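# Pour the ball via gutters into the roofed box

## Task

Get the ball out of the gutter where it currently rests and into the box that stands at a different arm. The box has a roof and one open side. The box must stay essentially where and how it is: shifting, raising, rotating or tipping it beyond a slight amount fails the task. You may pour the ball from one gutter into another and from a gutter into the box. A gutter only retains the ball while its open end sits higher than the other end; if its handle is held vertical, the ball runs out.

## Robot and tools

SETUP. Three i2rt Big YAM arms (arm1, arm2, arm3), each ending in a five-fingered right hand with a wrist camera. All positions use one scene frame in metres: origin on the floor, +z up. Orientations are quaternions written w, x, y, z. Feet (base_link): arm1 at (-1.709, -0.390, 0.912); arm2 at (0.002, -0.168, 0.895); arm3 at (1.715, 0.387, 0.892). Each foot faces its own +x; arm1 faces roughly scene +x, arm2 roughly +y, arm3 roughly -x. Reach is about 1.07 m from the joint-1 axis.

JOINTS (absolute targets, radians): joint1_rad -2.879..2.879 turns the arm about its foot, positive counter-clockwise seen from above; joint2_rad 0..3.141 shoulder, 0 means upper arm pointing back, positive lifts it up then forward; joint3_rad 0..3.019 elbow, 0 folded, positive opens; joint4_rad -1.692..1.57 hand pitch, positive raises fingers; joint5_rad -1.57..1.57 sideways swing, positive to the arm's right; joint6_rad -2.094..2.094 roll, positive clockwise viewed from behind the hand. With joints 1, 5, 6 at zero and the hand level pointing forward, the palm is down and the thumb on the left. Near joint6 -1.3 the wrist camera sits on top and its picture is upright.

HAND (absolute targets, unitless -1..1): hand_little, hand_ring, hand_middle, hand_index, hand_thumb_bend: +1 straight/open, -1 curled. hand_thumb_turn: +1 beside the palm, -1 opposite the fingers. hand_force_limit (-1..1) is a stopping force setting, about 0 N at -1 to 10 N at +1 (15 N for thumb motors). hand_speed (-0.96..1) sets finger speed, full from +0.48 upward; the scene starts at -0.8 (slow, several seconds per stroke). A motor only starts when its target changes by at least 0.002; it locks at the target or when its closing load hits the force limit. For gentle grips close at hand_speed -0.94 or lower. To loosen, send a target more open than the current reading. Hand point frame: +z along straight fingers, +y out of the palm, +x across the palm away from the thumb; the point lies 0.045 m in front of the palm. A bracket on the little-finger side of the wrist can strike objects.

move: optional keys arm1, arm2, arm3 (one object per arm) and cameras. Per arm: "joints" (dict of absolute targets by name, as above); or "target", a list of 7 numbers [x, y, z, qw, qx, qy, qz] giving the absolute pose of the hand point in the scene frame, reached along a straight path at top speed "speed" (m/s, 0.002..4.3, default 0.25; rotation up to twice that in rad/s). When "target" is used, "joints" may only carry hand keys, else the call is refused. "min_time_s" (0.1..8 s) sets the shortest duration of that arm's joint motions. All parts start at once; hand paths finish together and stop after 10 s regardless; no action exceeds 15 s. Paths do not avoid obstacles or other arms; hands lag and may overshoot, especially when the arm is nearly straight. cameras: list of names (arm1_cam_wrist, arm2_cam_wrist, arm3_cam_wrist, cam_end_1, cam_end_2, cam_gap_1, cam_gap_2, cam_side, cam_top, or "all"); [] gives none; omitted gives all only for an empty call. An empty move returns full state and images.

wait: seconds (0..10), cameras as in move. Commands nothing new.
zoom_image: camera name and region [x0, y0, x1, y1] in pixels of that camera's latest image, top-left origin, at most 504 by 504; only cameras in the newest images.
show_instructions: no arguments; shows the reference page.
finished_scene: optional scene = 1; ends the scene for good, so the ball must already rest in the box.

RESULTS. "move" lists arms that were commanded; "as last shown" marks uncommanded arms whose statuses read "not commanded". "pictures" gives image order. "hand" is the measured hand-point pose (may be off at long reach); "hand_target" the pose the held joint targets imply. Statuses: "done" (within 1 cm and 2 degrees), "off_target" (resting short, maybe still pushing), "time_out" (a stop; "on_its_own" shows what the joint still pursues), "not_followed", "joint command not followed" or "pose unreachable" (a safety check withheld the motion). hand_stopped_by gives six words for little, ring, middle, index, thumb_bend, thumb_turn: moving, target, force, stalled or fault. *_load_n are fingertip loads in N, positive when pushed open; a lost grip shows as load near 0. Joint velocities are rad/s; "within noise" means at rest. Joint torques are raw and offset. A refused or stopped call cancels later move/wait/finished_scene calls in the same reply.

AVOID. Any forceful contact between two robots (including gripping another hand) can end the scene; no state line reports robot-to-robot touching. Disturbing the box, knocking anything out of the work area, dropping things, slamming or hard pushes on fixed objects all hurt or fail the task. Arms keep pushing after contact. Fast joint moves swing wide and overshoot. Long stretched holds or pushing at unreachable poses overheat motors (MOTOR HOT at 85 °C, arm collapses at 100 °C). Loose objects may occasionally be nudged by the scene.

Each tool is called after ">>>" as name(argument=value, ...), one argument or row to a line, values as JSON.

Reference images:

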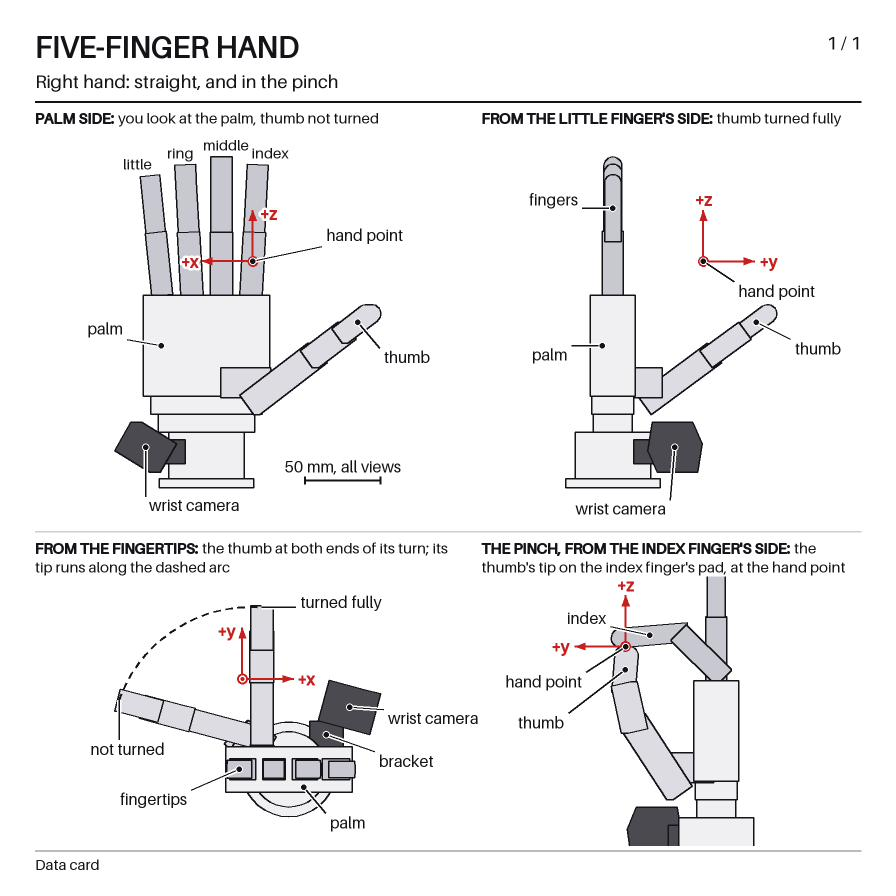

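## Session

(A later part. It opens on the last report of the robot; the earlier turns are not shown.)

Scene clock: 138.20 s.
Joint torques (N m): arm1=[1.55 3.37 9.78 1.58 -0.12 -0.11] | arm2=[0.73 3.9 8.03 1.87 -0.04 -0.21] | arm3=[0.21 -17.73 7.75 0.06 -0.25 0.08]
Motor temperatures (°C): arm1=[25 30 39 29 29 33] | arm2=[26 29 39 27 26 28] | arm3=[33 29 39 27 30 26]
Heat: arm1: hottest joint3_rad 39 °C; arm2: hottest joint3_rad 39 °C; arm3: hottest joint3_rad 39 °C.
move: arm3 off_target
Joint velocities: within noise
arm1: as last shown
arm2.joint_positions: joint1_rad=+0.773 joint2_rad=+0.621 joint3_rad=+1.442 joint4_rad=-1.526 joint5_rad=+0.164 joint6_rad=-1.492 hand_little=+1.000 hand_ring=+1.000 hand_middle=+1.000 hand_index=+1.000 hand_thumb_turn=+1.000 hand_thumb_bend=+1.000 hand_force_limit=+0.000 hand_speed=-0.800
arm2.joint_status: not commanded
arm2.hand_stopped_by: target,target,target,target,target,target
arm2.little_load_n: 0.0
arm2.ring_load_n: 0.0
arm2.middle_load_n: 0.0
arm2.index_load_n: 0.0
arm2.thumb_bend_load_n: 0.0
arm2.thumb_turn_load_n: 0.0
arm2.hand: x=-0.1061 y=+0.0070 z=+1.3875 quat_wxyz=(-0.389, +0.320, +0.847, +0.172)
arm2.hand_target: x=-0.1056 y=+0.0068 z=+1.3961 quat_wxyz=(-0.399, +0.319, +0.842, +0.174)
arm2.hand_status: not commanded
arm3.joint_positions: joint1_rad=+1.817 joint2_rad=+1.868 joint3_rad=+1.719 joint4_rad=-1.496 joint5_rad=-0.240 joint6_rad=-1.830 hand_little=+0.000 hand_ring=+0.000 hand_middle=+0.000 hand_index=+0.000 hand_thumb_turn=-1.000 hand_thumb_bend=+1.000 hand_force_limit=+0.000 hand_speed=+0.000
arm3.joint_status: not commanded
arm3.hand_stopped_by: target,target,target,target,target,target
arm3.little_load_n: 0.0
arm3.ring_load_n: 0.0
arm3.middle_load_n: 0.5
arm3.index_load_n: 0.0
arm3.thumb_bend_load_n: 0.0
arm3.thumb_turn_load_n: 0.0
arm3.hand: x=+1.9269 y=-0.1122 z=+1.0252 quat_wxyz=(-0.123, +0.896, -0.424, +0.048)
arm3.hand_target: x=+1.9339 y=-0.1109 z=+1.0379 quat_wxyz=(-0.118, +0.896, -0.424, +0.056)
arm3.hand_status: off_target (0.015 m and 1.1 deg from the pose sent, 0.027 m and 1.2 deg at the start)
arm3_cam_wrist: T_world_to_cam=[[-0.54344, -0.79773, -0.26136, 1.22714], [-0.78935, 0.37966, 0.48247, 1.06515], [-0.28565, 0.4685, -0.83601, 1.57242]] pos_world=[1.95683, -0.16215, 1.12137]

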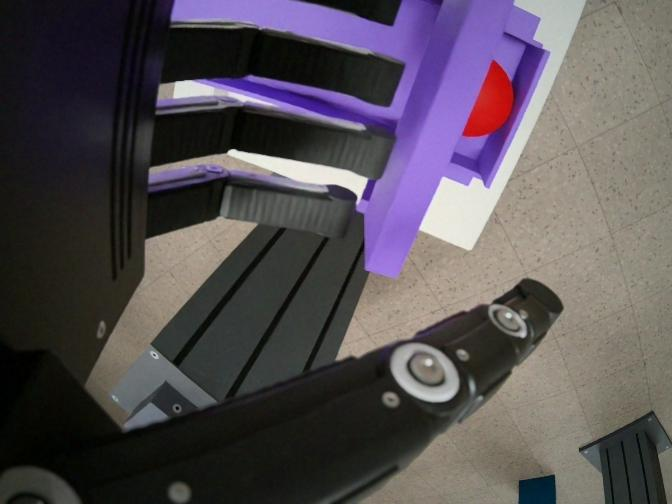

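>>> move(
  arm3={"target": [1.942, -0.104, 0.99, 0.118, -0.896, 0.424, -0.056], "speed": 0.08},
  cameras=["arm3_cam_wrist"],
)

>>> zoom_image(
  camera="arm3_cam_wrist",
  region=[300, 0, 600, 300],
)

Scene clock: 142.17 s.
Joint torques (N m): arm1=[2.37 3.25 9.72 1.58 -0.09 -0.11] | arm2=[0.73 3.96 8.05 1.85 -0.04 -0.19] | arm3=[-0.03 -16.26 6.91 0.84 -0.24 0.11]
Motor temperatures (°C): arm1=[25 30 40 29 29 33] | arm2=[26 29 39 27 26 28] | arm3=[33 29 39 27 30 26]
Heat: arm1: hottest joint3_rad 40 °C; arm2: hottest joint3_rad 39 °C; arm3: hottest joint3_rad 39 °C.
move: arm3 done
Joint velocities: within noise
arm1.joint_positions: joint1_rad=+0.887 joint2_rad=+0.581 joint3_rad=+1.388 joint4_rad=-1.303 joint5_rad=-0.291 joint6_rad=-1.224 hand_little=+1.000 hand_ring=+1.000 hand_middle=+1.000 hand_index=+1.000 hand_thumb_turn=+1.000 hand_thumb_bend=+1.000 hand_force_limit=+0.000 hand_speed=-0.800
arm1.joint_status: not commanded
arm1.hand_stopped_by: target,target,target,target,target,target
arm1.little_load_n: 0.0
arm1.ring_load_n: 0.0
arm1.middle_load_n: 0.0
arm1.index_load_n: 0.0
arm1.thumb_bend_load_n: 0.0
arm1.thumb_turn_load_n: 0.0
arm1.hand: x=-1.6157 y=-0.1865 z=+1.4095 quat_wxyz=(-0.430, +0.763, +0.380, +0.296)
arm1.hand_target: x=-1.6188 y=-0.1864 z=+1.4203 quat_wxyz=(-0.438, +0.754, +0.384, +0.302)
arm1.hand_status: not commanded
arm2: as last shown
arm3.joint_positions: joint1_rad=+1.832 joint2_rad=+1.868 joint3_rad=+1.626 joint4_rad=-1.389 joint5_rad=-0.241 joint6_rad=-1.813 hand_little=+0.000 hand_ring=+0.000 hand_middle=+0.000 hand_index=+0.000 hand_thumb_turn=-1.000 hand_thumb_bend=+1.000 hand_force_limit=+0.000 hand_speed=+0.000
arm3.joint_status: not commanded
arm3.hand_stopped_by: target,target,target,target,target,target
arm3.little_load_n: 0.0
arm3.ring_load_n: 0.0
arm3.middle_load_n: 0.0
arm3.index_load_n: 0.0
arm3.thumb_bend_load_n: 0.0
arm3.thumb_turn_load_n: 0.0
arm3.hand: x=+1.9336 y=-0.1045 z=+0.9903 quat_wxyz=(-0.120, +0.896, -0.424, +0.052)
arm3.hand_target: x=+1.9420 y=-0.1040 z=+0.9901 quat_wxyz=(-0.118, +0.896, -0.424, +0.056)
arm3.hand_status: done (0.008 m and 0.5 deg from the pose sent, 0.039 m and 1.1 deg at the start)
arm3_cam_wrist: T_world_to_cam=[[-0.54328, -0.79947, -0.2563, 1.22229], [-0.79102, 0.38516, 0.47533, 1.09516], [-0.28129, 0.46098, -0.84165, 1.53786]] pos_world=[1.96293, -0.15354, 1.08705]

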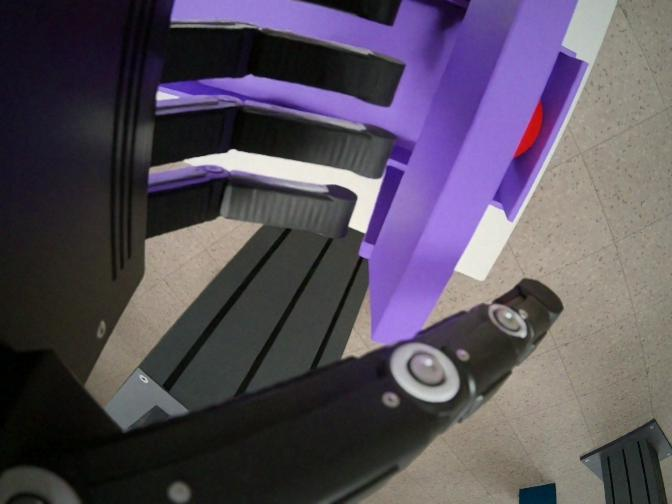

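Scaled by 1.680 from the camera's image (finer frame: 960x720).

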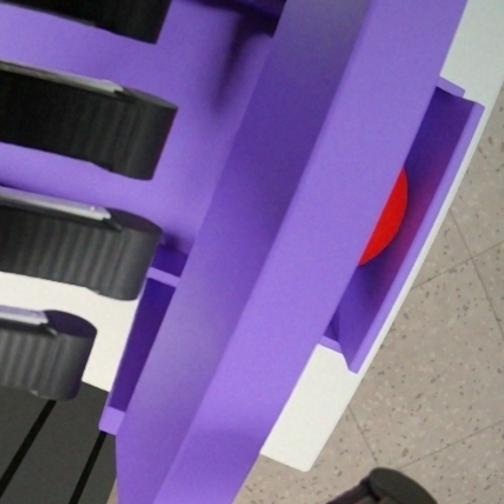

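>>> move(
  arm3={"target": [1.947, -0.099, 0.966, 0.118, -0.896, 0.424, -0.056], "speed": 0.08},
  cameras=["arm3_cam_wrist", "cam_end_2"],
)

>>> zoom_image(
  camera="arm3_cam_wrist",
  region=[300, 0, 600, 300],
)

>>> zoom_image(
  camera="cam_end_2",
  region=[120, 230, 210, 370],
)

Scene clock: 144.83 s.
Joint torques (N m): arm1=[2.26 3.55 9.59 1.36 -0.14 -0.18] | arm2=[0.73 3.96 8.06 1.87 -0.03 -0.2] | arm3=[-0.09 -15.56 6.83 0.87 -0.26 0.08]
Motor temperatures (°C): arm1=[25 30 40 29 28 33] | arm2=[26 29 39 27 26 28] | arm3=[33 29 39 27 30 26]
Heat: arm1: hottest joint3_rad 40 °C; arm2: hottest joint3_rad 39 °C; arm3: hottest joint3_rad 39 °C.
move: arm3 done
Joint velocities: within noise
arm1, arm2: as last shown
arm3.joint_positions: joint1_rad=+1.844 joint2_rad=+1.873 joint3_rad=+1.578 joint4_rad=-1.326 joint5_rad=-0.241 joint6_rad=-1.801 hand_little=+0.000 hand_ring=+0.000 hand_middle=+0.000 hand_index=+0.000 hand_thumb_turn=-1.000 hand_thumb_bend=+1.000 hand_force_limit=+0.000 hand_speed=+0.000
arm3.joint_status: not commanded
arm3.hand_stopped_by: target,target,target,target,target,target
arm3.little_load_n: 0.0
arm3.ring_load_n: 0.0
arm3.middle_load_n: 0.0
arm3.index_load_n: 0.0
arm3.thumb_bend_load_n: 0.0
arm3.thumb_turn_load_n: 0.0
arm3.hand: x=+1.9385 y=-0.0997 z=+0.9694 quat_wxyz=(-0.118, +0.897, -0.423, +0.054)
arm3.hand_target: x=+1.9469 y=-0.0989 z=+0.9661 quat_wxyz=(-0.118, +0.896, -0.424, +0.056)
arm3.hand_status: done (0.009 m and 0.2 deg from the pose sent, 0.028 m and 0.5 deg at the start)
arm3_cam_wrist: T_world_to_cam=[[-0.54283, -0.80079, -0.25312, 1.2194], [-0.79191, 0.38768, 0.47179, 1.11255], [-0.27967, 0.45655, -0.8446, 1.5188]] pos_world=[1.96773, -0.14824, 1.06654]

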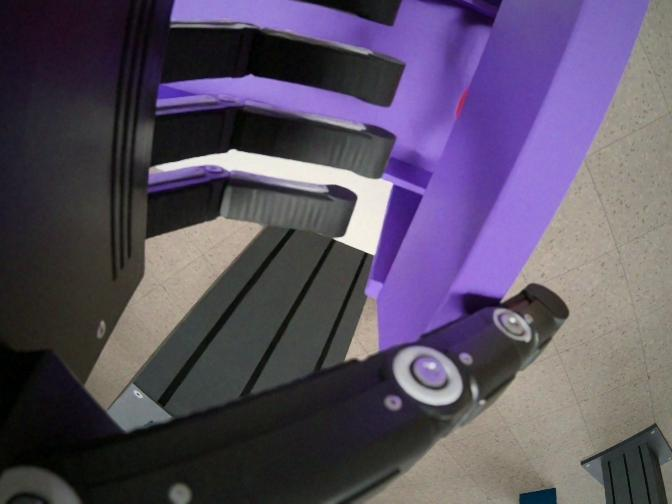

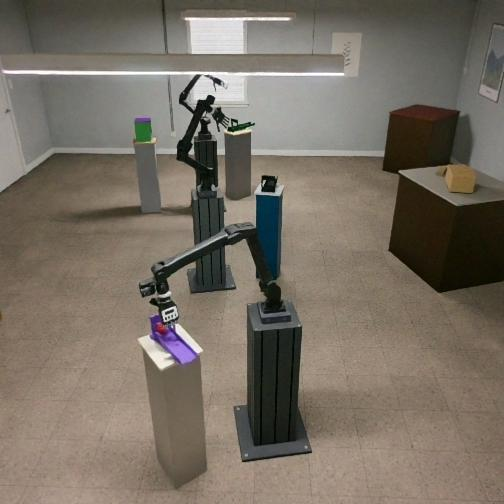

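Scaled by 1.680 from the camera's image (finer frame: 960x720).

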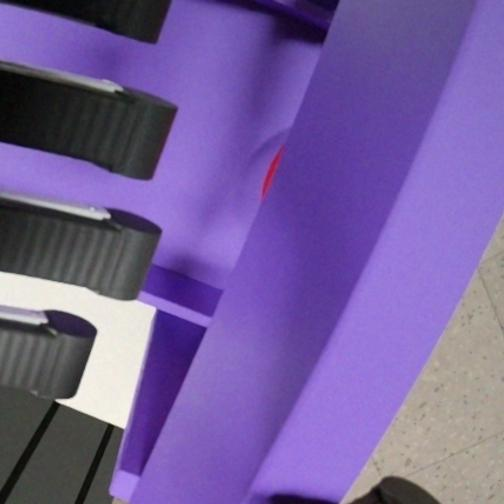

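Scaled by 3.600 from the camera's image (finer frame: 720x720).

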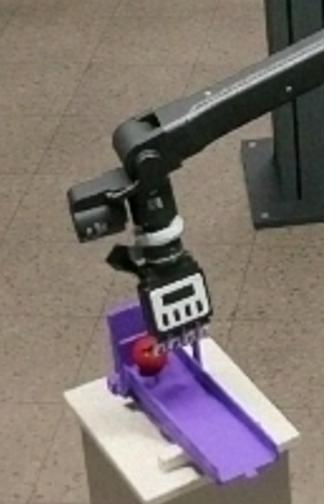

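>>> zoom_image(
  camera="arm3_cam_wrist",
  region=[340, 120, 500, 340],
)

>>> zoom_image(
  camera="cam_end_2",
  region=[140, 300, 190, 350],
)

Scaled by 2.291 from the camera's image (finer frame: 960x720).

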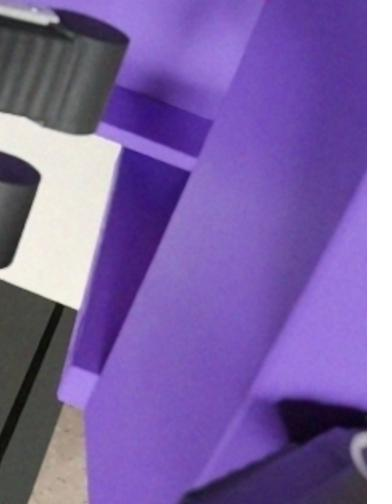

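Scaled by 10.080 from the camera's image (finer frame: 720x720).

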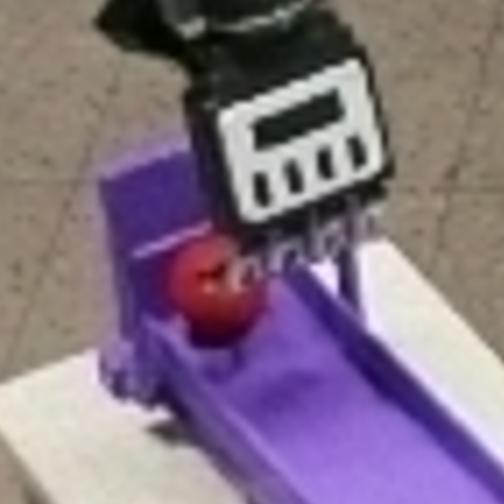

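>>> move(
  arm3={"target": [1.921, -0.1204, 0.957, 0.118, -0.896, 0.424, -0.056], "speed": 0.06},
  cameras=["arm3_cam_wrist"],
)

>>> zoom_image(
  camera="arm3_cam_wrist",
  region=[240, 0, 540, 300],
)

Scene clock: 155.70 s.
Joint torques (N m): arm1=[2.2 2.73 9.48 1.51 -0.1 -0.15] | arm2=[0.73 3.96 8.03 1.85 -0.04 -0.2] | arm3=[-1.44 -16.03 8.17 0.54 -0.1 -0.23]
Motor temperatures (°C): arm1=[25 30 40 29 28 33] | arm2=[26 29 40 27 26 28] | arm3=[33 29 39 27 30 26]
Heat: arm1: hottest joint3_rad 40 °C; arm2: hottest joint3_rad 40 °C; arm3: hottest joint3_rad 39 °C.
move: arm3 off_target
Joint velocities: within noise
arm1, arm2: as last shown
arm3.joint_positions: joint1_rad=+1.807 joint2_rad=+1.905 joint3_rad=+1.578 joint4_rad=-1.326 joint5_rad=-0.241 joint6_rad=-1.830 hand_little=+0.000 hand_ring=+0.000 hand_middle=+0.000 hand_index=+0.000 hand_thumb_turn=-1.000 hand_thumb_bend=+1.000 hand_force_limit=+0.000 hand_speed=+0.000
arm3.joint_status: not commanded
arm3.hand_stopped_by: target,target,target,target,target,target
arm3.little_load_n: 0.0
arm3.ring_load_n: 0.0
arm3.middle_load_n: 0.0
arm3.index_load_n: 0.5
arm3.thumb_bend_load_n: 0.0
arm3.thumb_turn_load_n: 0.0
arm3.hand: x=+1.9205 y=-0.1075 z=+0.9525 quat_wxyz=(-0.126, +0.894, -0.428, +0.045)
arm3.hand_target: x=+1.9208 y=-0.1201 z=+0.9572 quat_wxyz=(-0.118, +0.896, -0.424, +0.056)
arm3.hand_status: off_target (0.014 m and 1.6 deg from the pose sent, 0.030 m and 0.2 deg at the start)
arm3_cam_wrist: T_world_to_cam=[[-0.55185, -0.79013, -0.26676, 1.23045], [-0.78423, 0.38289, 0.48823, 1.07835], [-0.28363, 0.47863, -0.83094, 1.50003]] pos_world=[1.95015, -0.15864, 1.04819]

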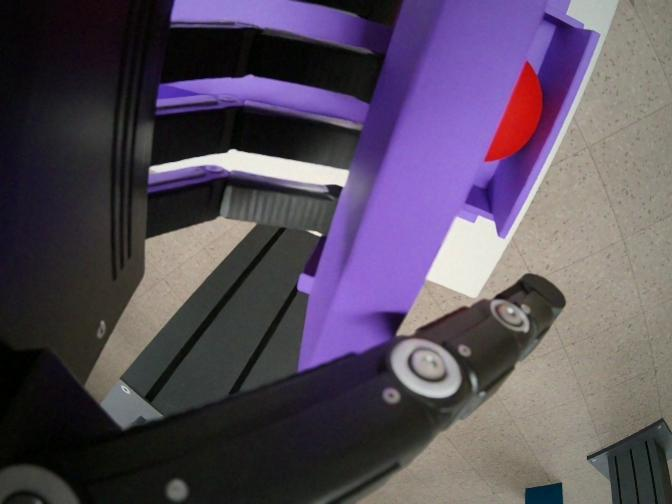

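Scaled by 1.680 from the camera's image (finer frame: 960x720).

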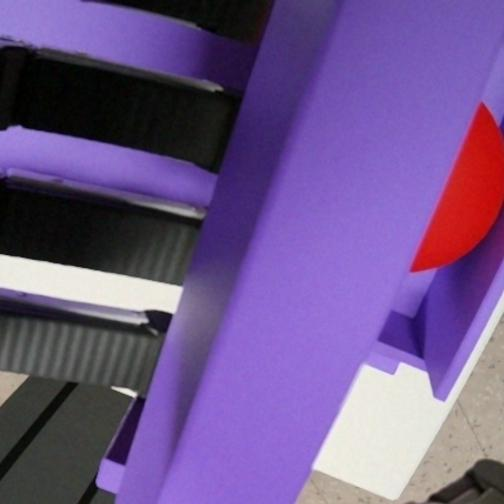

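>>> move(
  arm3={"target": [1.922, -0.126, 0.971, 0.118, -0.896, 0.424, -0.056], "speed": 0.06},
)

Scene clock: 159.20 s.
Joint torques (N m): arm1=[1.49 3.31 9.46 1.54 -0.17 -0.16] | arm2=[0.62 4.07 8.03 1.87 -0.03 -0.2] | arm3=[-1.73 -16.03 9.58 -0.14 -0.1 -0.21]
Motor temperatures (°C): arm1=[25 30 40 29 28 33] | arm2=[26 29 40 27 26 28] | arm3=[33 29 39 27 30 26]
Heat: arm1: hottest joint3_rad 40 °C; arm2: hottest joint3_rad 40 °C; arm3: hottest joint3_rad 39 °C.
move: arm3 off_target
Joint velocities: within noise
arm1, arm2: as last shown
arm3.joint_positions: joint1_rad=+1.807 joint2_rad=+1.905 joint3_rad=+1.600 joint4_rad=-1.350 joint5_rad=-0.241 joint6_rad=-1.833 hand_little=+0.000 hand_ring=+0.000 hand_middle=+0.000 hand_index=+0.000 hand_thumb_turn=-1.000 hand_thumb_bend=+1.000 hand_force_limit=+0.000 hand_speed=+0.000
arm3.joint_status: not commanded
arm3.hand_stopped_by: target,target,target,target,target,target
arm3.little_load_n: 0.0
arm3.ring_load_n: 0.0
arm3.middle_load_n: 0.0
arm3.index_load_n: 0.0
arm3.thumb_bend_load_n: 0.0
arm3.thumb_turn_load_n: 0.0
arm3.hand: x=+1.9214 y=-0.1098 z=+0.9607 quat_wxyz=(-0.127, +0.894, -0.427, +0.045)
arm3.hand_target: x=+1.9217 y=-0.1256 z=+0.9712 quat_wxyz=(-0.117, +0.896, -0.424, +0.056)
arm3.hand_status: off_target (0.019 m and 1.7 deg from the pose sent, 0.026 m and 1.6 deg at the start)
pictures: none

>>> move(
  arm3={"target": [1.897, -0.147, 0.966, 0.118, -0.896, 0.424, -0.056], "speed": 0.06},
  cameras=["arm3_cam_wrist", "cam_end_2"],
)

>>> zoom_image(
  camera="arm3_cam_wrist",
  region=[200, 0, 500, 300],
)

>>> zoom_image(
  camera="cam_end_2",
  region=[130, 290, 210, 370],
)

Scene clock: 161.73 s.
Joint torques (N m): arm1=[1.79 2.67 9.59 1.58 -0.13 -0.13] | arm2=[0.67 4.01 8.06 1.85 -0.04 -0.2] | arm3=[-1.38 -16.15 9.77 -0.13 -0.03 -0.23]
Motor temperatures (°C): arm1=[25 30 40 29 28 33] | arm2=[26 29 40 27 26 28] | arm3=[33 29 39 27 30 26]
Heat: arm1: hottest joint3_rad 40 °C; arm2: hottest joint3_rad 40 °C; arm3: hottest joint3_rad 39 °C.
move: arm3 off_target
Joint velocities: within noise
arm1, arm2: as last shown
arm3.joint_positions: joint1_rad=+1.752 joint2_rad=+1.936 joint3_rad=+1.634 joint4_rad=-1.368 joint5_rad=-0.240 joint6_rad=-1.886 hand_little=+0.000 hand_ring=+0.000 hand_middle=+0.000 hand_index=+0.000 hand_thumb_turn=-1.000 hand_thumb_bend=+1.000 hand_force_limit=+0.000 hand_speed=+0.000
arm3.joint_status: not commanded
arm3.hand_stopped_by: target,target,target,target,target,target
arm3.little_load_n: 0.0
arm3.ring_load_n: 0.0
arm3.middle_load_n: 0.0
arm3.index_load_n: 0.5
arm3.thumb_bend_load_n: 0.0
arm3.thumb_turn_load_n: 0.0
arm3.hand: x=+1.8964 y=-0.1305 z=+0.9559 quat_wxyz=(-0.128, +0.893, -0.429, +0.046)
arm3.hand_target: x=+1.8968 y=-0.1464 z=+0.9662 quat_wxyz=(-0.118, +0.896, -0.424, +0.056)
arm3.hand_status: off_target (0.019 m and 1.7 deg from the pose sent, 0.045 m and 1.7 deg at the start)
arm3_cam_wrist: T_world_to_cam=[[-0.5519, -0.78889, -0.27028, 1.20357], [-0.78513, 0.38234, 0.48722, 1.06919], [-0.28102, 0.48111, -0.8304, 1.50182]] pos_world=[1.92575, -0.18184, 1.05149]

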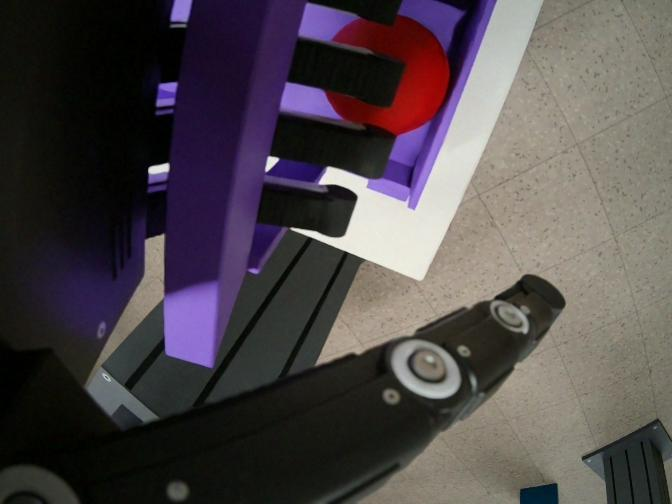

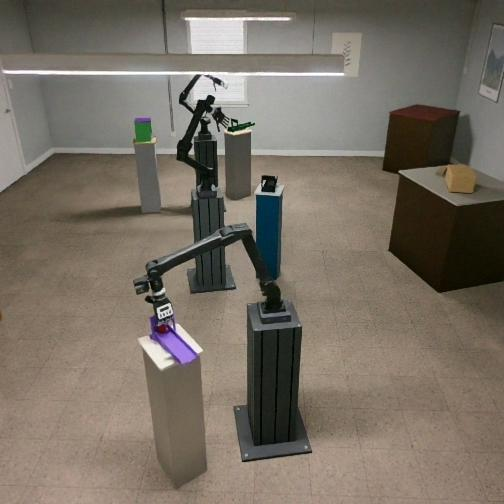

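Scaled by 1.680 from the camera's image (finer frame: 960x720).

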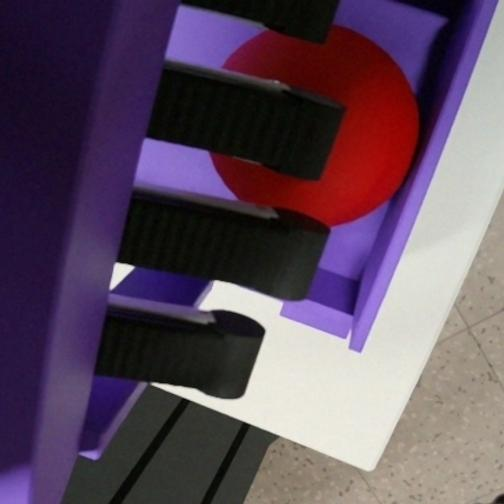

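Scaled by 6.300 from the camera's image (finer frame: 720x720).

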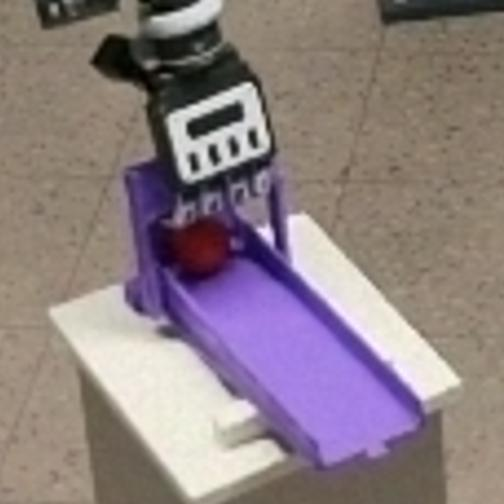

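>>> move(
  arm3={"target": [1.894, -0.151, 0.966, 0.118, -0.896, 0.424, -0.056], "speed": 0.06, "joints": {"hand_little": 0.12, "hand_ring": 0.12, "hand_middle": 0.12, "hand_index": 0.12, "hand_thumb_bend": 0.0, "hand_speed": -0.4}},
  cameras=["arm3_cam_wrist"],
)

Scene clock: 166.17 s.
Joint torques (N m): arm1=[2.78 3.9 9.81 1.59 -0.11 -0.11] | arm2=[0.67 4.01 8.03 1.88 -0.04 -0.19] | arm3=[-1.85 -16.32 9.66 -0.14 -0.01 -0.22]
Motor temperatures (°C): arm1=[25 30 40 29 28 33] | arm2=[26 29 40 27 26 28] | arm3=[33 29 39 27 30 26]
Heat: arm1: hottest joint3_rad 40 °C; arm2: hottest joint3_rad 40 °C; arm3: hottest joint3_rad 39 °C.
move: arm3 off_target
Joint velocities: within noise
arm1, arm2: as last shown
arm3.joint_positions: joint1_rad=+1.749 joint2_rad=+1.942 joint3_rad=+1.647 joint4_rad=-1.374 joint5_rad=-0.240 joint6_rad=-1.895 hand_little=+0.120 hand_ring=+0.120 hand_middle=+0.120 hand_index=+0.120 hand_thumb_turn=-1.000 hand_thumb_bend=+0.000 hand_force_limit=+0.000 hand_speed=-0.400
arm3.joint_status: all done
arm3.hand_stopped_by: target,target,target,target,target,target
arm3.little_load_n: 0.0
arm3.ring_load_n: 0.5
arm3.middle_load_n: 0.0
arm3.index_load_n: 0.0
arm3.thumb_bend_load_n: 0.0
arm3.thumb_turn_load_n: 0.0
arm3.hand: x=+1.8964 y=-0.1341 z=+0.9567 quat_wxyz=(-0.128, +0.895, -0.426, +0.047)
arm3.hand_target: x=+1.8937 y=-0.1504 z=+0.9661 quat_wxyz=(-0.118, +0.896, -0.424, +0.056)
arm3.hand_status: off_target (0.019 m and 1.6 deg from the pose sent, 0.023 m and 1.7 deg at the start)
arm3_cam_wrist: T_world_to_cam=[[-0.54695, -0.79246, -0.26991, 1.19068], [-0.78808, 0.37861, 0.48538, 1.077], [-0.28245, 0.47819, -0.8316, 1.50765]] pos_world=[1.92584, -0.18515, 1.05239]

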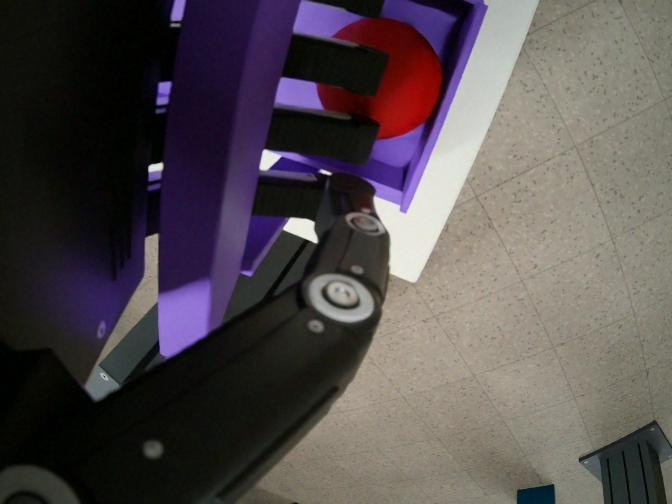

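>>> move(
  arm3={"joints": {"hand_thumb_bend": -1, "hand_speed": -0.93, "hand_force_limit": -0.2}},
  cameras=["arm3_cam_wrist", "cam_end_2"],
)

>>> zoom_image(
  camera="arm3_cam_wrist",
  region=[140, 0, 500, 360],
)

Scene clock: 171.37 s.
Joint torques (N m): arm1=[1.55 2.96 9.73 1.62 -0.07 -0.11] | arm2=[0.67 3.96 8.09 1.84 -0.03 -0.2] | arm3=[-1.67 -16.38 9.59 -0.1 -0.02 -0.21]
Motor temperatures (°C): arm1=[25 30 40 29 28 33] | arm2=[26 29 40 27 26 28] | arm3=[33 29 39 27 30 26]
Heat: arm1: hottest joint3_rad 40 °C; arm2: hottest joint3_rad 40 °C; arm3: hottest joint3_rad 39 °C.
move: arm3 off_target
Joint velocities: within noise
arm1, arm2: as last shown
arm1.ring_load_n: 0.5
arm1.thumb_bend_load_n: -0.5
arm3.joint_positions: joint1_rad=+1.749 joint2_rad=+1.943 joint3_rad=+1.648 joint4_rad=-1.374 joint5_rad=-0.239 joint6_rad=-1.896 hand_little=+0.120 hand_ring=+0.120 hand_middle=+0.120 hand_index=+0.120 hand_thumb_turn=-1.000 hand_thumb_bend=-0.384 hand_force_limit=-0.200 hand_speed=-0.930
arm3.joint_status: hand_thumb_bend off_target (ended at -0.384, target -1.000); the others done
arm3.hand_stopped_by: target,target,target,target,force,target
arm3.little_load_n: 0.0
arm3.ring_load_n: 0.0
arm3.middle_load_n: 0.0
arm3.index_load_n: 1.0
arm3.thumb_bend_load_n: 6.0
arm3.thumb_turn_load_n: 0.0
arm3.hand: x=+1.8960 y=-0.1345 z=+0.9565 quat_wxyz=(-0.128, +0.895, -0.426, +0.047)
arm3.hand_target: x=+1.8938 y=-0.1505 z=+0.9662 quat_wxyz=(-0.117, +0.896, -0.424, +0.056)
arm3.hand_status: not commanded
arm3_cam_wrist: T_world_to_cam=[[-0.54698, -0.79257, -0.26952, 1.18978], [-0.78799, 0.37874, 0.48542, 1.07678], [-0.28265, 0.47789, -0.8317, 1.50811]] pos_world=[1.92554, -0.18555, 1.05229]

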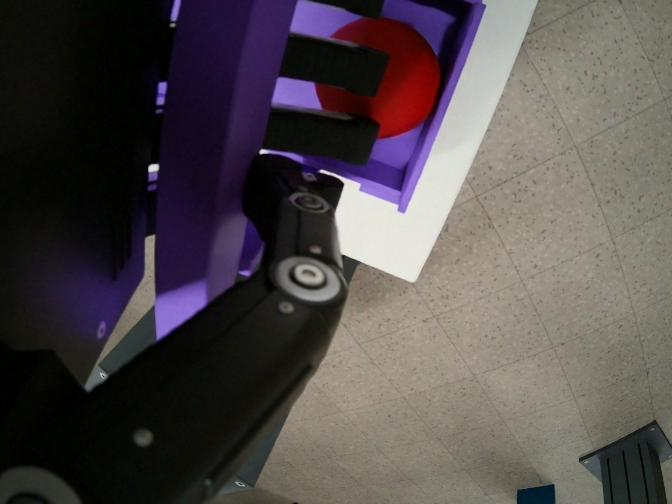

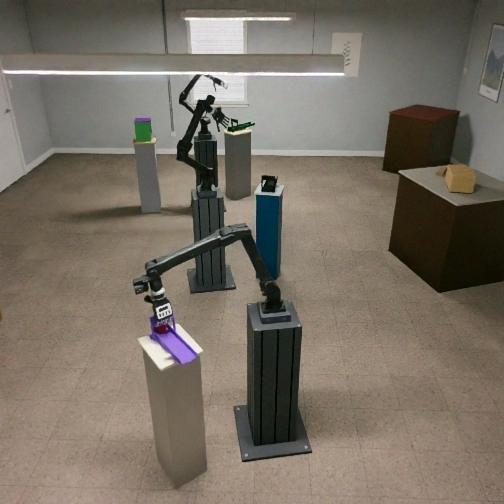

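Scaled by 1.400 from the camera's image (finer frame: 960x720).

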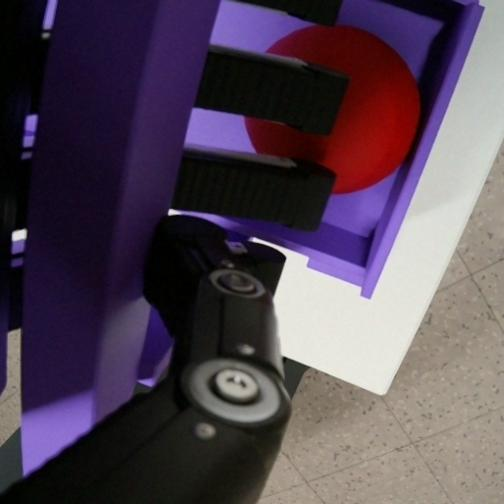

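>>> move(
  arm3={"joints": {"hand_thumb_bend": -0.99, "hand_speed": -0.93, "hand_force_limit": 0.5}},
)

>>> move(
  arm3={"joints": {"hand_little": -1, "hand_ring": -1, "hand_middle": -1, "hand_index": -1, "hand_speed": -0.93, "hand_force_limit": -0.3}},
  cameras=["arm3_cam_wrist", "cam_end_2"],
)

>>> zoom_image(
  camera="arm3_cam_wrist",
  region=[140, 0, 500, 360],
)

>>> zoom_image(
  camera="cam_end_2",
  region=[130, 290, 210, 370],
)

Scene clock: 173.70 s.
Joint torques (N m): arm1=[1.85 2.55 9.73 1.42 -0.14 -0.19] | arm2=[0.67 3.96 8.06 1.87 -0.04 -0.19] | arm3=[-1.79 -16.56 9.59 -0.14 -0.02 -0.2]
Motor temperatures (°C): arm1=[25 30 40 29 28 33] | arm2=[26 29 40 27 26 28] | arm3=[33 29 39 27 30 26]
Heat: arm1: hottest joint3_rad 40 °C; arm2: hottest joint3_rad 40 °C; arm3: hottest joint3_rad 39 °C.
move: arm3 off_target
Joint velocities: within noise
arm1: as last shown
arm1.ring_load_n: 0.0
arm1.thumb_bend_load_n: 0.0
arm2.joint_positions: joint1_rad=+0.773 joint2_rad=+0.621 joint3_rad=+1.442 joint4_rad=-1.526 joint5_rad=+0.164 joint6_rad=-1.492 hand_little=+1.000 hand_ring=+1.000 hand_middle=+1.000 hand_index=+1.000 hand_thumb_turn=+1.000 hand_thumb_bend=+1.000 hand_force_limit=+0.000 hand_speed=-0.800
arm2.joint_status: not commanded
arm2.hand_stopped_by: target,target,target,target,target,target
arm2.little_load_n: 0.0
arm2.ring_load_n: 0.0
arm2.middle_load_n: 0.0
arm2.index_load_n: 0.0
arm2.thumb_bend_load_n: 0.0
arm2.thumb_turn_load_n: 0.0
arm2.hand: x=-0.1061 y=+0.0070 z=+1.3875 quat_wxyz=(-0.389, +0.320, +0.847, +0.172)
arm2.hand_target: x=-0.1056 y=+0.0068 z=+1.3961 quat_wxyz=(-0.399, +0.319, +0.842, +0.174)
arm2.hand_status: not commanded
arm3.joint_positions: joint1_rad=+1.748 joint2_rad=+1.943 joint3_rad=+1.648 joint4_rad=-1.374 joint5_rad=-0.239 joint6_rad=-1.896 hand_little=+0.120 hand_ring=+0.120 hand_middle=+0.120 hand_index=+0.120 hand_thumb_turn=-1.000 hand_thumb_bend=-0.416 hand_force_limit=+0.500 hand_speed=-0.930
arm3.joint_status: hand_thumb_bend off_target (ended at -0.416, target -0.990); the others done
arm3.hand_stopped_by: target,target,target,target,force,target
arm3.little_load_n: 0.0
arm3.ring_load_n: 0.0
arm3.middle_load_n: 0.0
arm3.index_load_n: 1.5
arm3.thumb_bend_load_n: 11.0
arm3.thumb_turn_load_n: 0.0
arm3.hand: x=+1.8958 y=-0.1346 z=+0.9563 quat_wxyz=(-0.128, +0.894, -0.426, +0.046)
arm3.hand_target: x=+1.8937 y=-0.1505 z=+0.9661 quat_wxyz=(-0.118, +0.896, -0.424, +0.056)
arm3.hand_status: not commanded
pictures: none

Scene clock: 178.37 s.
Joint torques (N m): arm1=[1.73 3.66 9.57 1.32 -0.1 -0.15] | arm2=[0.62 4.01 8.05 1.87 -0.04 -0.19] | arm3=[-1.85 -16.38 9.59 0.13 -0.09 -0.18]
Motor temperatures (°C): arm1=[25 30 40 29 28 33] | arm2=[26 29 40 27 26 28] | arm3=[33 30 40 27 30 26]
Heat: arm1: hottest joint3_rad 40 °C; arm2: hottest joint3_rad 40 °C; arm3: hottest joint3_rad 40 °C.
move: arm3 off_target
Joint velocities: within noise
arm1.joint_positions: joint1_rad=+0.887 joint2_rad=+0.581 joint3_rad=+1.388 joint4_rad=-1.303 joint5_rad=-0.291 joint6_rad=-1.224 hand_little=+1.000 hand_ring=+1.000 hand_middle=+1.000 hand_index=+1.000 hand_thumb_turn=+1.000 hand_thumb_bend=+1.000 hand_force_limit=+0.000 hand_speed=-0.800
arm1.joint_status: not commanded
arm1.hand_stopped_by: target,target,target,target,target,target
arm1.little_load_n: 0.0
arm1.ring_load_n: 0.0
arm1.middle_load_n: 0.0
arm1.index_load_n: 0.0
arm1.thumb_bend_load_n: 0.0
arm1.thumb_turn_load_n: 0.0
arm1.hand: x=-1.6157 y=-0.1865 z=+1.4095 quat_wxyz=(-0.430, +0.763, +0.380, +0.296)
arm1.hand_target: x=-1.6188 y=-0.1864 z=+1.4203 quat_wxyz=(-0.438, +0.754, +0.384, +0.302)
arm1.hand_status: not commanded
arm2: as last shown
arm3.joint_positions: joint1_rad=+1.748 joint2_rad=+1.945 joint3_rad=+1.648 joint4_rad=-1.381 joint5_rad=-0.238 joint6_rad=-1.898 hand_little=-0.358 hand_ring=-0.082 hand_middle=+0.023 hand_index=+0.063 hand_thumb_turn=-1.000 hand_thumb_bend=-0.415 hand_force_limit=-0.300 hand_speed=-0.930
arm3.joint_status: hand_little off_target (ended at -0.358, target -1.000); hand_ring off_target (ended at -0.082, target -1.000); hand_middle off_target (ended at +0.023, target -1.000); hand_index off_target (ended at +0.063, target -1.000); the others done
arm3.hand_stopped_by: force,force,force,force,force,target
arm3.little_load_n: 3.5
arm3.ring_load_n: 0.0
arm3.middle_load_n: 0.0
arm3.index_load_n: 4.5
arm3.thumb_bend_load_n: 15.0
arm3.thumb_turn_load_n: 5.0
arm3.hand: x=+1.8948 y=-0.1329 z=+0.9558 quat_wxyz=(-0.130, +0.895, -0.425, +0.043)
arm3.hand_target: x=+1.8937 y=-0.1505 z=+0.9661 quat_wxyz=(-0.118, +0.896, -0.424, +0.056)
arm3.hand_status: not commanded
arm3_cam_wrist: T_world_to_cam=[[-0.54615, -0.79188, -0.27322, 1.19225], [-0.78687, 0.37308, 0.49158, 1.06678], [-0.28735, 0.48346, -0.82686, 1.51135]] pos_world=[1.92483, -0.18455, 1.05101]

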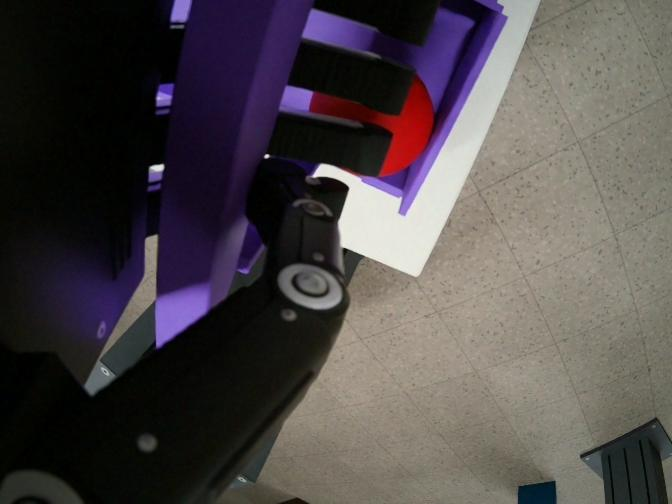

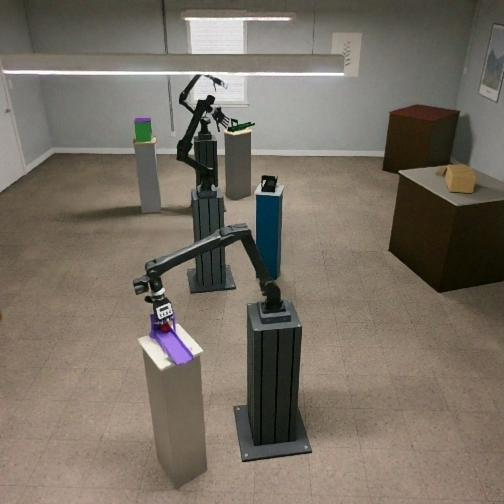

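Scaled by 1.400 from the camera's image (finer frame: 960x720).

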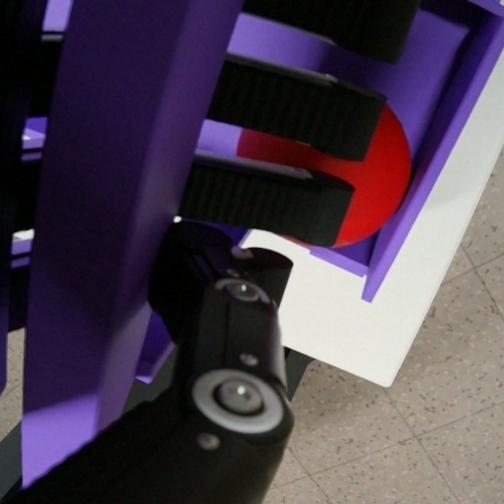

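Scaled by 6.300 from the camera's image (finer frame: 720x720).

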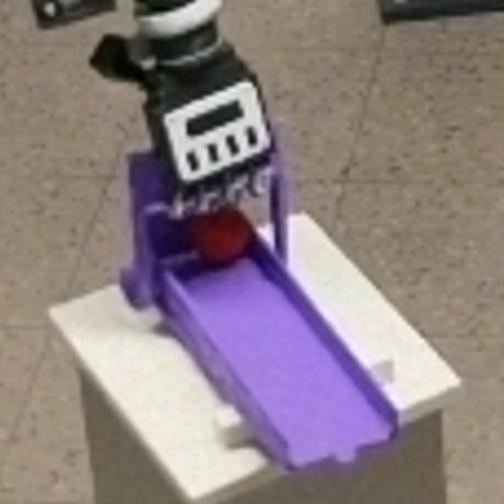

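>>> move(
  arm3={"joints": {"hand_thumb_bend": 0.0, "hand_little": 0.12, "hand_ring": 0.12, "hand_middle": 0.12, "hand_index": 0.12, "hand_speed": -0.8}},
  cameras=["arm3_cam_wrist", "cam_end_2"],
)

>>> zoom_image(
  camera="arm3_cam_wrist",
  region=[140, 0, 500, 360],
)

>>> zoom_image(
  camera="cam_end_2",
  region=[130, 290, 210, 370],
)

Scene clock: 183.87 s.
Joint torques (N m): arm1=[1.2 3.37 9.51 1.73 -0.09 -0.13] | arm2=[0.73 4.01 8.03 1.84 -0.03 -0.2] | arm3=[-1.67 -16.56 9.29 0.17 -0.1 -0.18]
Motor temperatures (°C): arm1=[25 30 40 29 28 33] | arm2=[26 29 40 27 26 28] | arm3=[33 30 40 27 30 26]
Heat: arm1: hottest joint3_rad 40 °C; arm2: hottest joint3_rad 40 °C; arm3: hottest joint3_rad 40 °C.
move: arm3 done
Joint velocities: within noise
arm1, arm2: as last shown
arm3.joint_positions: joint1_rad=+1.748 joint2_rad=+1.945 joint3_rad=+1.652 joint4_rad=-1.381 joint5_rad=-0.237 joint6_rad=-1.898 hand_little=+0.120 hand_ring=+0.120 hand_middle=+0.120 hand_index=+0.120 hand_thumb_turn=-1.000 hand_thumb_bend=+0.000 hand_force_limit=-0.300 hand_speed=-0.800
arm3.joint_status: all done
arm3.hand_stopped_by: target,target,target,target,target,target
arm3.little_load_n: 0.0
arm3.ring_load_n: 0.0
arm3.middle_load_n: 0.0
arm3.index_load_n: 0.0
arm3.thumb_bend_load_n: 0.0
arm3.thumb_turn_load_n: 0.0
arm3.hand: x=+1.8949 y=-0.1348 z=+0.9573 quat_wxyz=(-0.128, +0.895, -0.425, +0.044)
arm3.hand_target: x=+1.8937 y=-0.1504 z=+0.9661 quat_wxyz=(-0.118, +0.896, -0.424, +0.056)
arm3.hand_status: not commanded
arm3_cam_wrist: T_world_to_cam=[[-0.54648, -0.79273, -0.2701, 1.18875], [-0.78703, 0.37588, 0.48917, 1.06984], [-0.28625, 0.4799, -0.82931, 1.51337]] pos_world=[1.92483, -0.18605, 1.0528]

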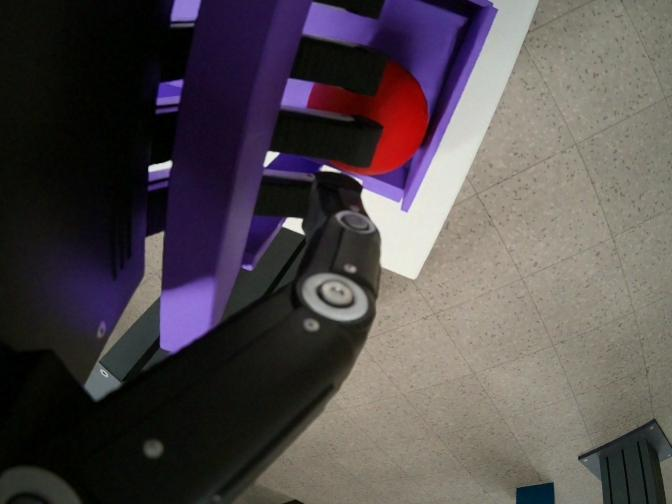

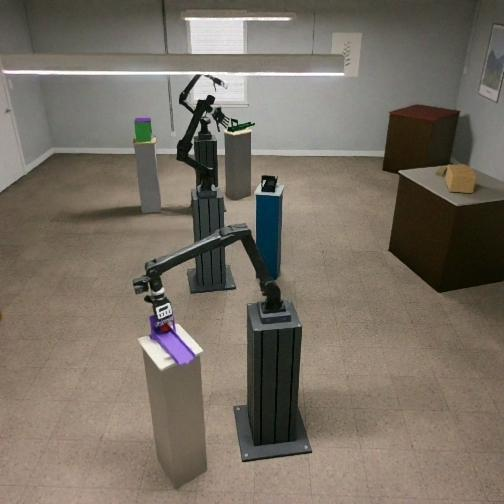

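Scaled by 1.400 from the camera's image (finer frame: 960x720).

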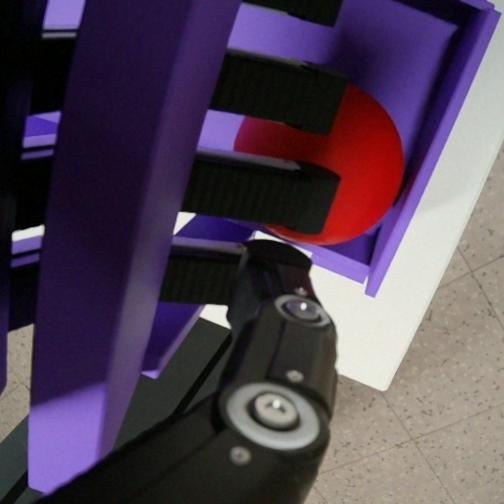

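Scaled by 6.300 from the camera's image (finer frame: 720x720).

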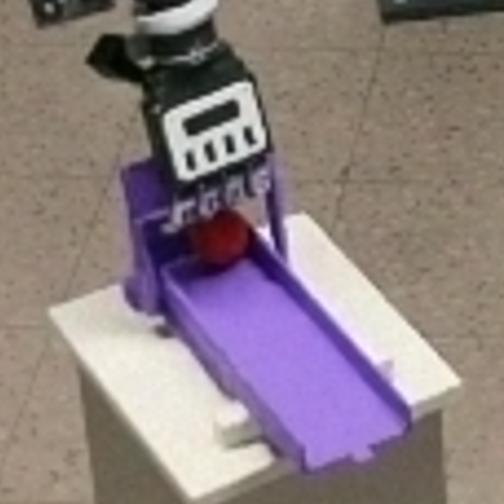

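>>> move(
  arm3={"joints": {"hand_thumb_bend": -0.98, "hand_speed": -0.92, "hand_force_limit": 0.4}},
)

>>> move(
  arm3={"joints": {"hand_middle": -0.9, "hand_index": -0.9, "hand_speed": -0.94, "hand_force_limit": -0.5}},
)

>>> move(
  arm3={"joints": {"hand_little": -0.9, "hand_ring": -0.9, "hand_speed": -0.95, "hand_force_limit": -0.9}},
  cameras=["arm3_cam_wrist", "cam_end_2"],
)

>>> zoom_image(
  camera="arm3_cam_wrist",
  region=[140, 0, 500, 360],
)

>>> zoom_image(
  camera="cam_end_2",
  region=[130, 290, 210, 370],
)

Scene clock: 192.07 s.
Joint torques (N m): arm1=[1.2 3.08 9.55 1.54 -0.12 -0.12] | arm2=[0.67 3.96 8.06 1.85 -0.04 -0.2] | arm3=[-1.67 -16.67 9.28 0.21 -0.11 -0.17]
Motor temperatures (°C): arm1=[25 30 40 29 28 33] | arm2=[26 29 40 27 26 28] | arm3=[33 31 39 27 30 26]
Heat: arm1: hottest joint3_rad 40 °C; arm2: hottest joint3_rad 40 °C; arm3: hottest joint3_rad 39 °C.
move: arm3 off_target
Joint velocities: within noise
arm1, arm2: as last shown
arm3.joint_positions: joint1_rad=+1.748 joint2_rad=+1.945 joint3_rad=+1.652 joint4_rad=-1.381 joint5_rad=-0.237 joint6_rad=-1.898 hand_little=+0.120 hand_ring=+0.120 hand_middle=+0.120 hand_index=+0.120 hand_thumb_turn=-1.000 hand_thumb_bend=-0.399 hand_force_limit=+0.400 hand_speed=-0.920
arm3.joint_status: hand_thumb_bend off_target (ended at -0.399, target -0.980); the others done
arm3.hand_stopped_by: target,target,target,target,force,target
arm3.little_load_n: 0.0
arm3.ring_load_n: 0.0
arm3.middle_load_n: -1.0
arm3.index_load_n: 1.5
arm3.thumb_bend_load_n: 10.5
arm3.thumb_turn_load_n: 0.5
arm3.hand: x=+1.8949 y=-0.1347 z=+0.9571 quat_wxyz=(-0.128, +0.895, -0.425, +0.044)
arm3.hand_target: x=+1.8938 y=-0.1504 z=+0.9662 quat_wxyz=(-0.117, +0.896, -0.424, +0.056)
arm3.hand_status: not commanded
pictures: none

Scene clock: 196.33 s.
Joint torques (N m): arm1=[1.85 3.31 9.7 1.47 -0.14 -0.15] | arm2=[0.67 4.07 8.05 1.85 -0.03 -0.2] | arm3=[-1.61 -16.44 9.29 0.2 -0.11 -0.19]
Motor temperatures (°C): arm1=[25 30 40 29 28 33] | arm2=[26 29 40 27 26 28] | arm3=[33 31 39 27 30 26]
Heat: arm1: hottest joint3_rad 40 °C; arm2: hottest joint3_rad 40 °C; arm3: hottest joint3_rad 39 °C.
move: arm3 off_target
Joint velocities: within noise
arm1, arm2: as last shown
arm3.joint_positions: joint1_rad=+1.748 joint2_rad=+1.946 joint3_rad=+1.652 joint4_rad=-1.381 joint5_rad=-0.237 joint6_rad=-1.898 hand_little=+0.120 hand_ring=+0.120 hand_middle=+0.048 hand_index=+0.088 hand_thumb_turn=-1.000 hand_thumb_bend=-0.399 hand_force_limit=-0.500 hand_speed=-0.940
arm3.joint_status: hand_middle off_target (ended at +0.048, target -0.900); hand_index off_target (ended at +0.088, target -0.900); the others done
arm3.hand_stopped_by: target,target,force,force,force,target
arm3.little_load_n: 0.0
arm3.ring_load_n: 0.0
arm3.middle_load_n: 2.5
arm3.index_load_n: 1.5
arm3.thumb_bend_load_n: 11.5
arm3.thumb_turn_load_n: 0.0
arm3.hand: x=+1.8949 y=-0.1347 z=+0.9569 quat_wxyz=(-0.128, +0.895, -0.425, +0.044)
arm3.hand_target: x=+1.8938 y=-0.1504 z=+0.9662 quat_wxyz=(-0.118, +0.896, -0.424, +0.056)
arm3.hand_status: not commanded
pictures: none

Scene clock: 200.60 s.
Joint torques (N m): arm1=[1.38 3.31 9.76 1.65 -0.12 -0.14] | arm2=[0.67 4.07 8.02 1.84 -0.04 -0.2] | arm3=[-1.73 -16.62 9.25 0.18 -0.11 -0.16]
Motor temperatures (°C): arm1=[25 30 40 29 28 33] | arm2=[26 29 40 27 26 28] | arm3=[33 32 39 27 30 26]
Heat: arm1: hottest joint3_rad 40 °C; arm2: hottest joint3_rad 40 °C; arm3: hottest joint3_rad 39 °C.
move: arm3 off_target
Joint velocities: within noise
arm1, arm2: as last shown
arm2.middle_load_n: -0.5
arm3.joint_positions: joint1_rad=+1.748 joint2_rad=+1.946 joint3_rad=+1.652 joint4_rad=-1.381 joint5_rad=-0.237 joint6_rad=-1.900 hand_little=+0.003 hand_ring=+0.036 hand_middle=+0.048 hand_index=+0.088 hand_thumb_turn=-1.000 hand_thumb_bend=-0.399 hand_force_limit=-0.900 hand_speed=-0.950
arm3.joint_status: hand_little off_target (ended at +0.003, target -0.900); hand_ring off_target (ended at +0.036, target -0.900); the others done
arm3.hand_stopped_by: force,force,force,force,force,target
arm3.little_load_n: 0.5
arm3.ring_load_n: 0.5
arm3.middle_load_n: 2.0
arm3.index_load_n: 2.0
arm3.thumb_bend_load_n: 11.5
arm3.thumb_turn_load_n: 0.5
arm3.hand: x=+1.8949 y=-0.1348 z=+0.9569 quat_wxyz=(-0.128, +0.895, -0.425, +0.044)
arm3.hand_target: x=+1.8938 y=-0.1505 z=+0.9662 quat_wxyz=(-0.117, +0.896, -0.424, +0.056)
arm3.hand_status: not commanded
arm3_cam_wrist: T_world_to_cam=[[-0.54525, -0.79345, -0.27044, 1.18653], [-0.78763, 0.37447, 0.4893, 1.0709], [-0.28697, 0.4798, -0.82912, 1.51414]] pos_world=[1.92493, -0.18605, 1.0523]

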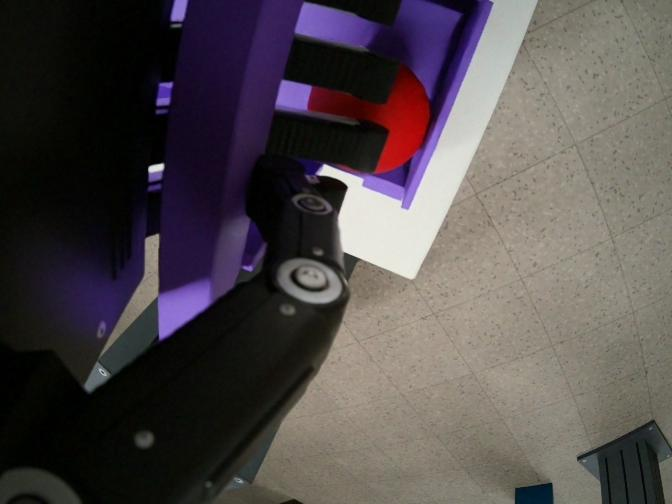

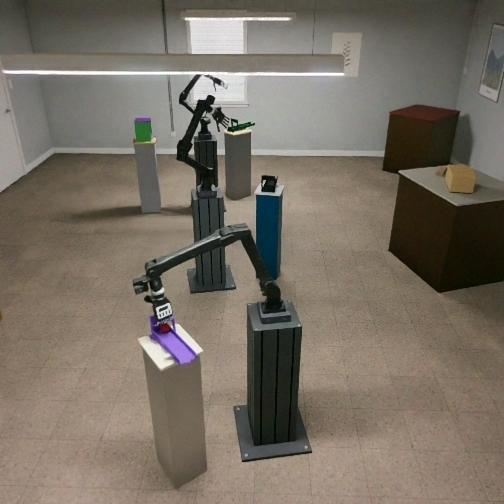

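Scaled by 1.400 from the camera's image (finer frame: 960x720).

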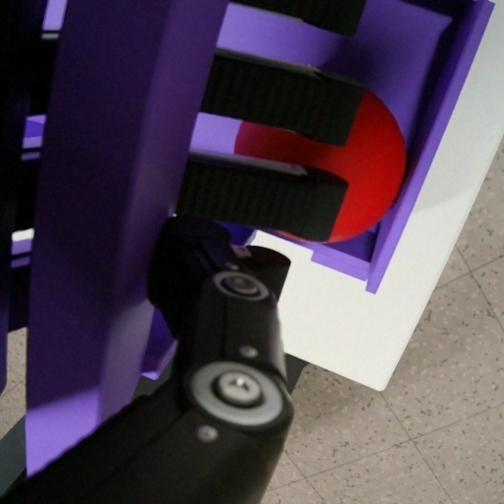

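Scaled by 6.300 from the camera's image (finer frame: 720x720).

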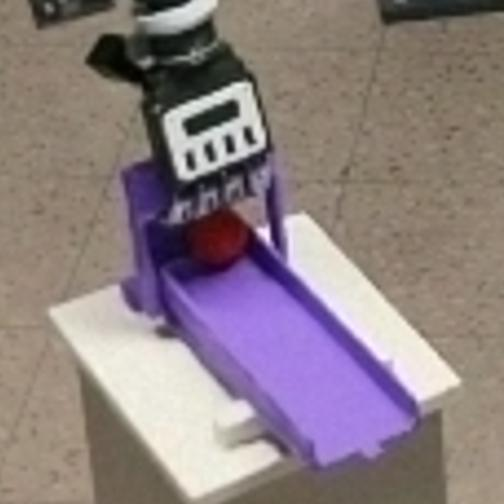

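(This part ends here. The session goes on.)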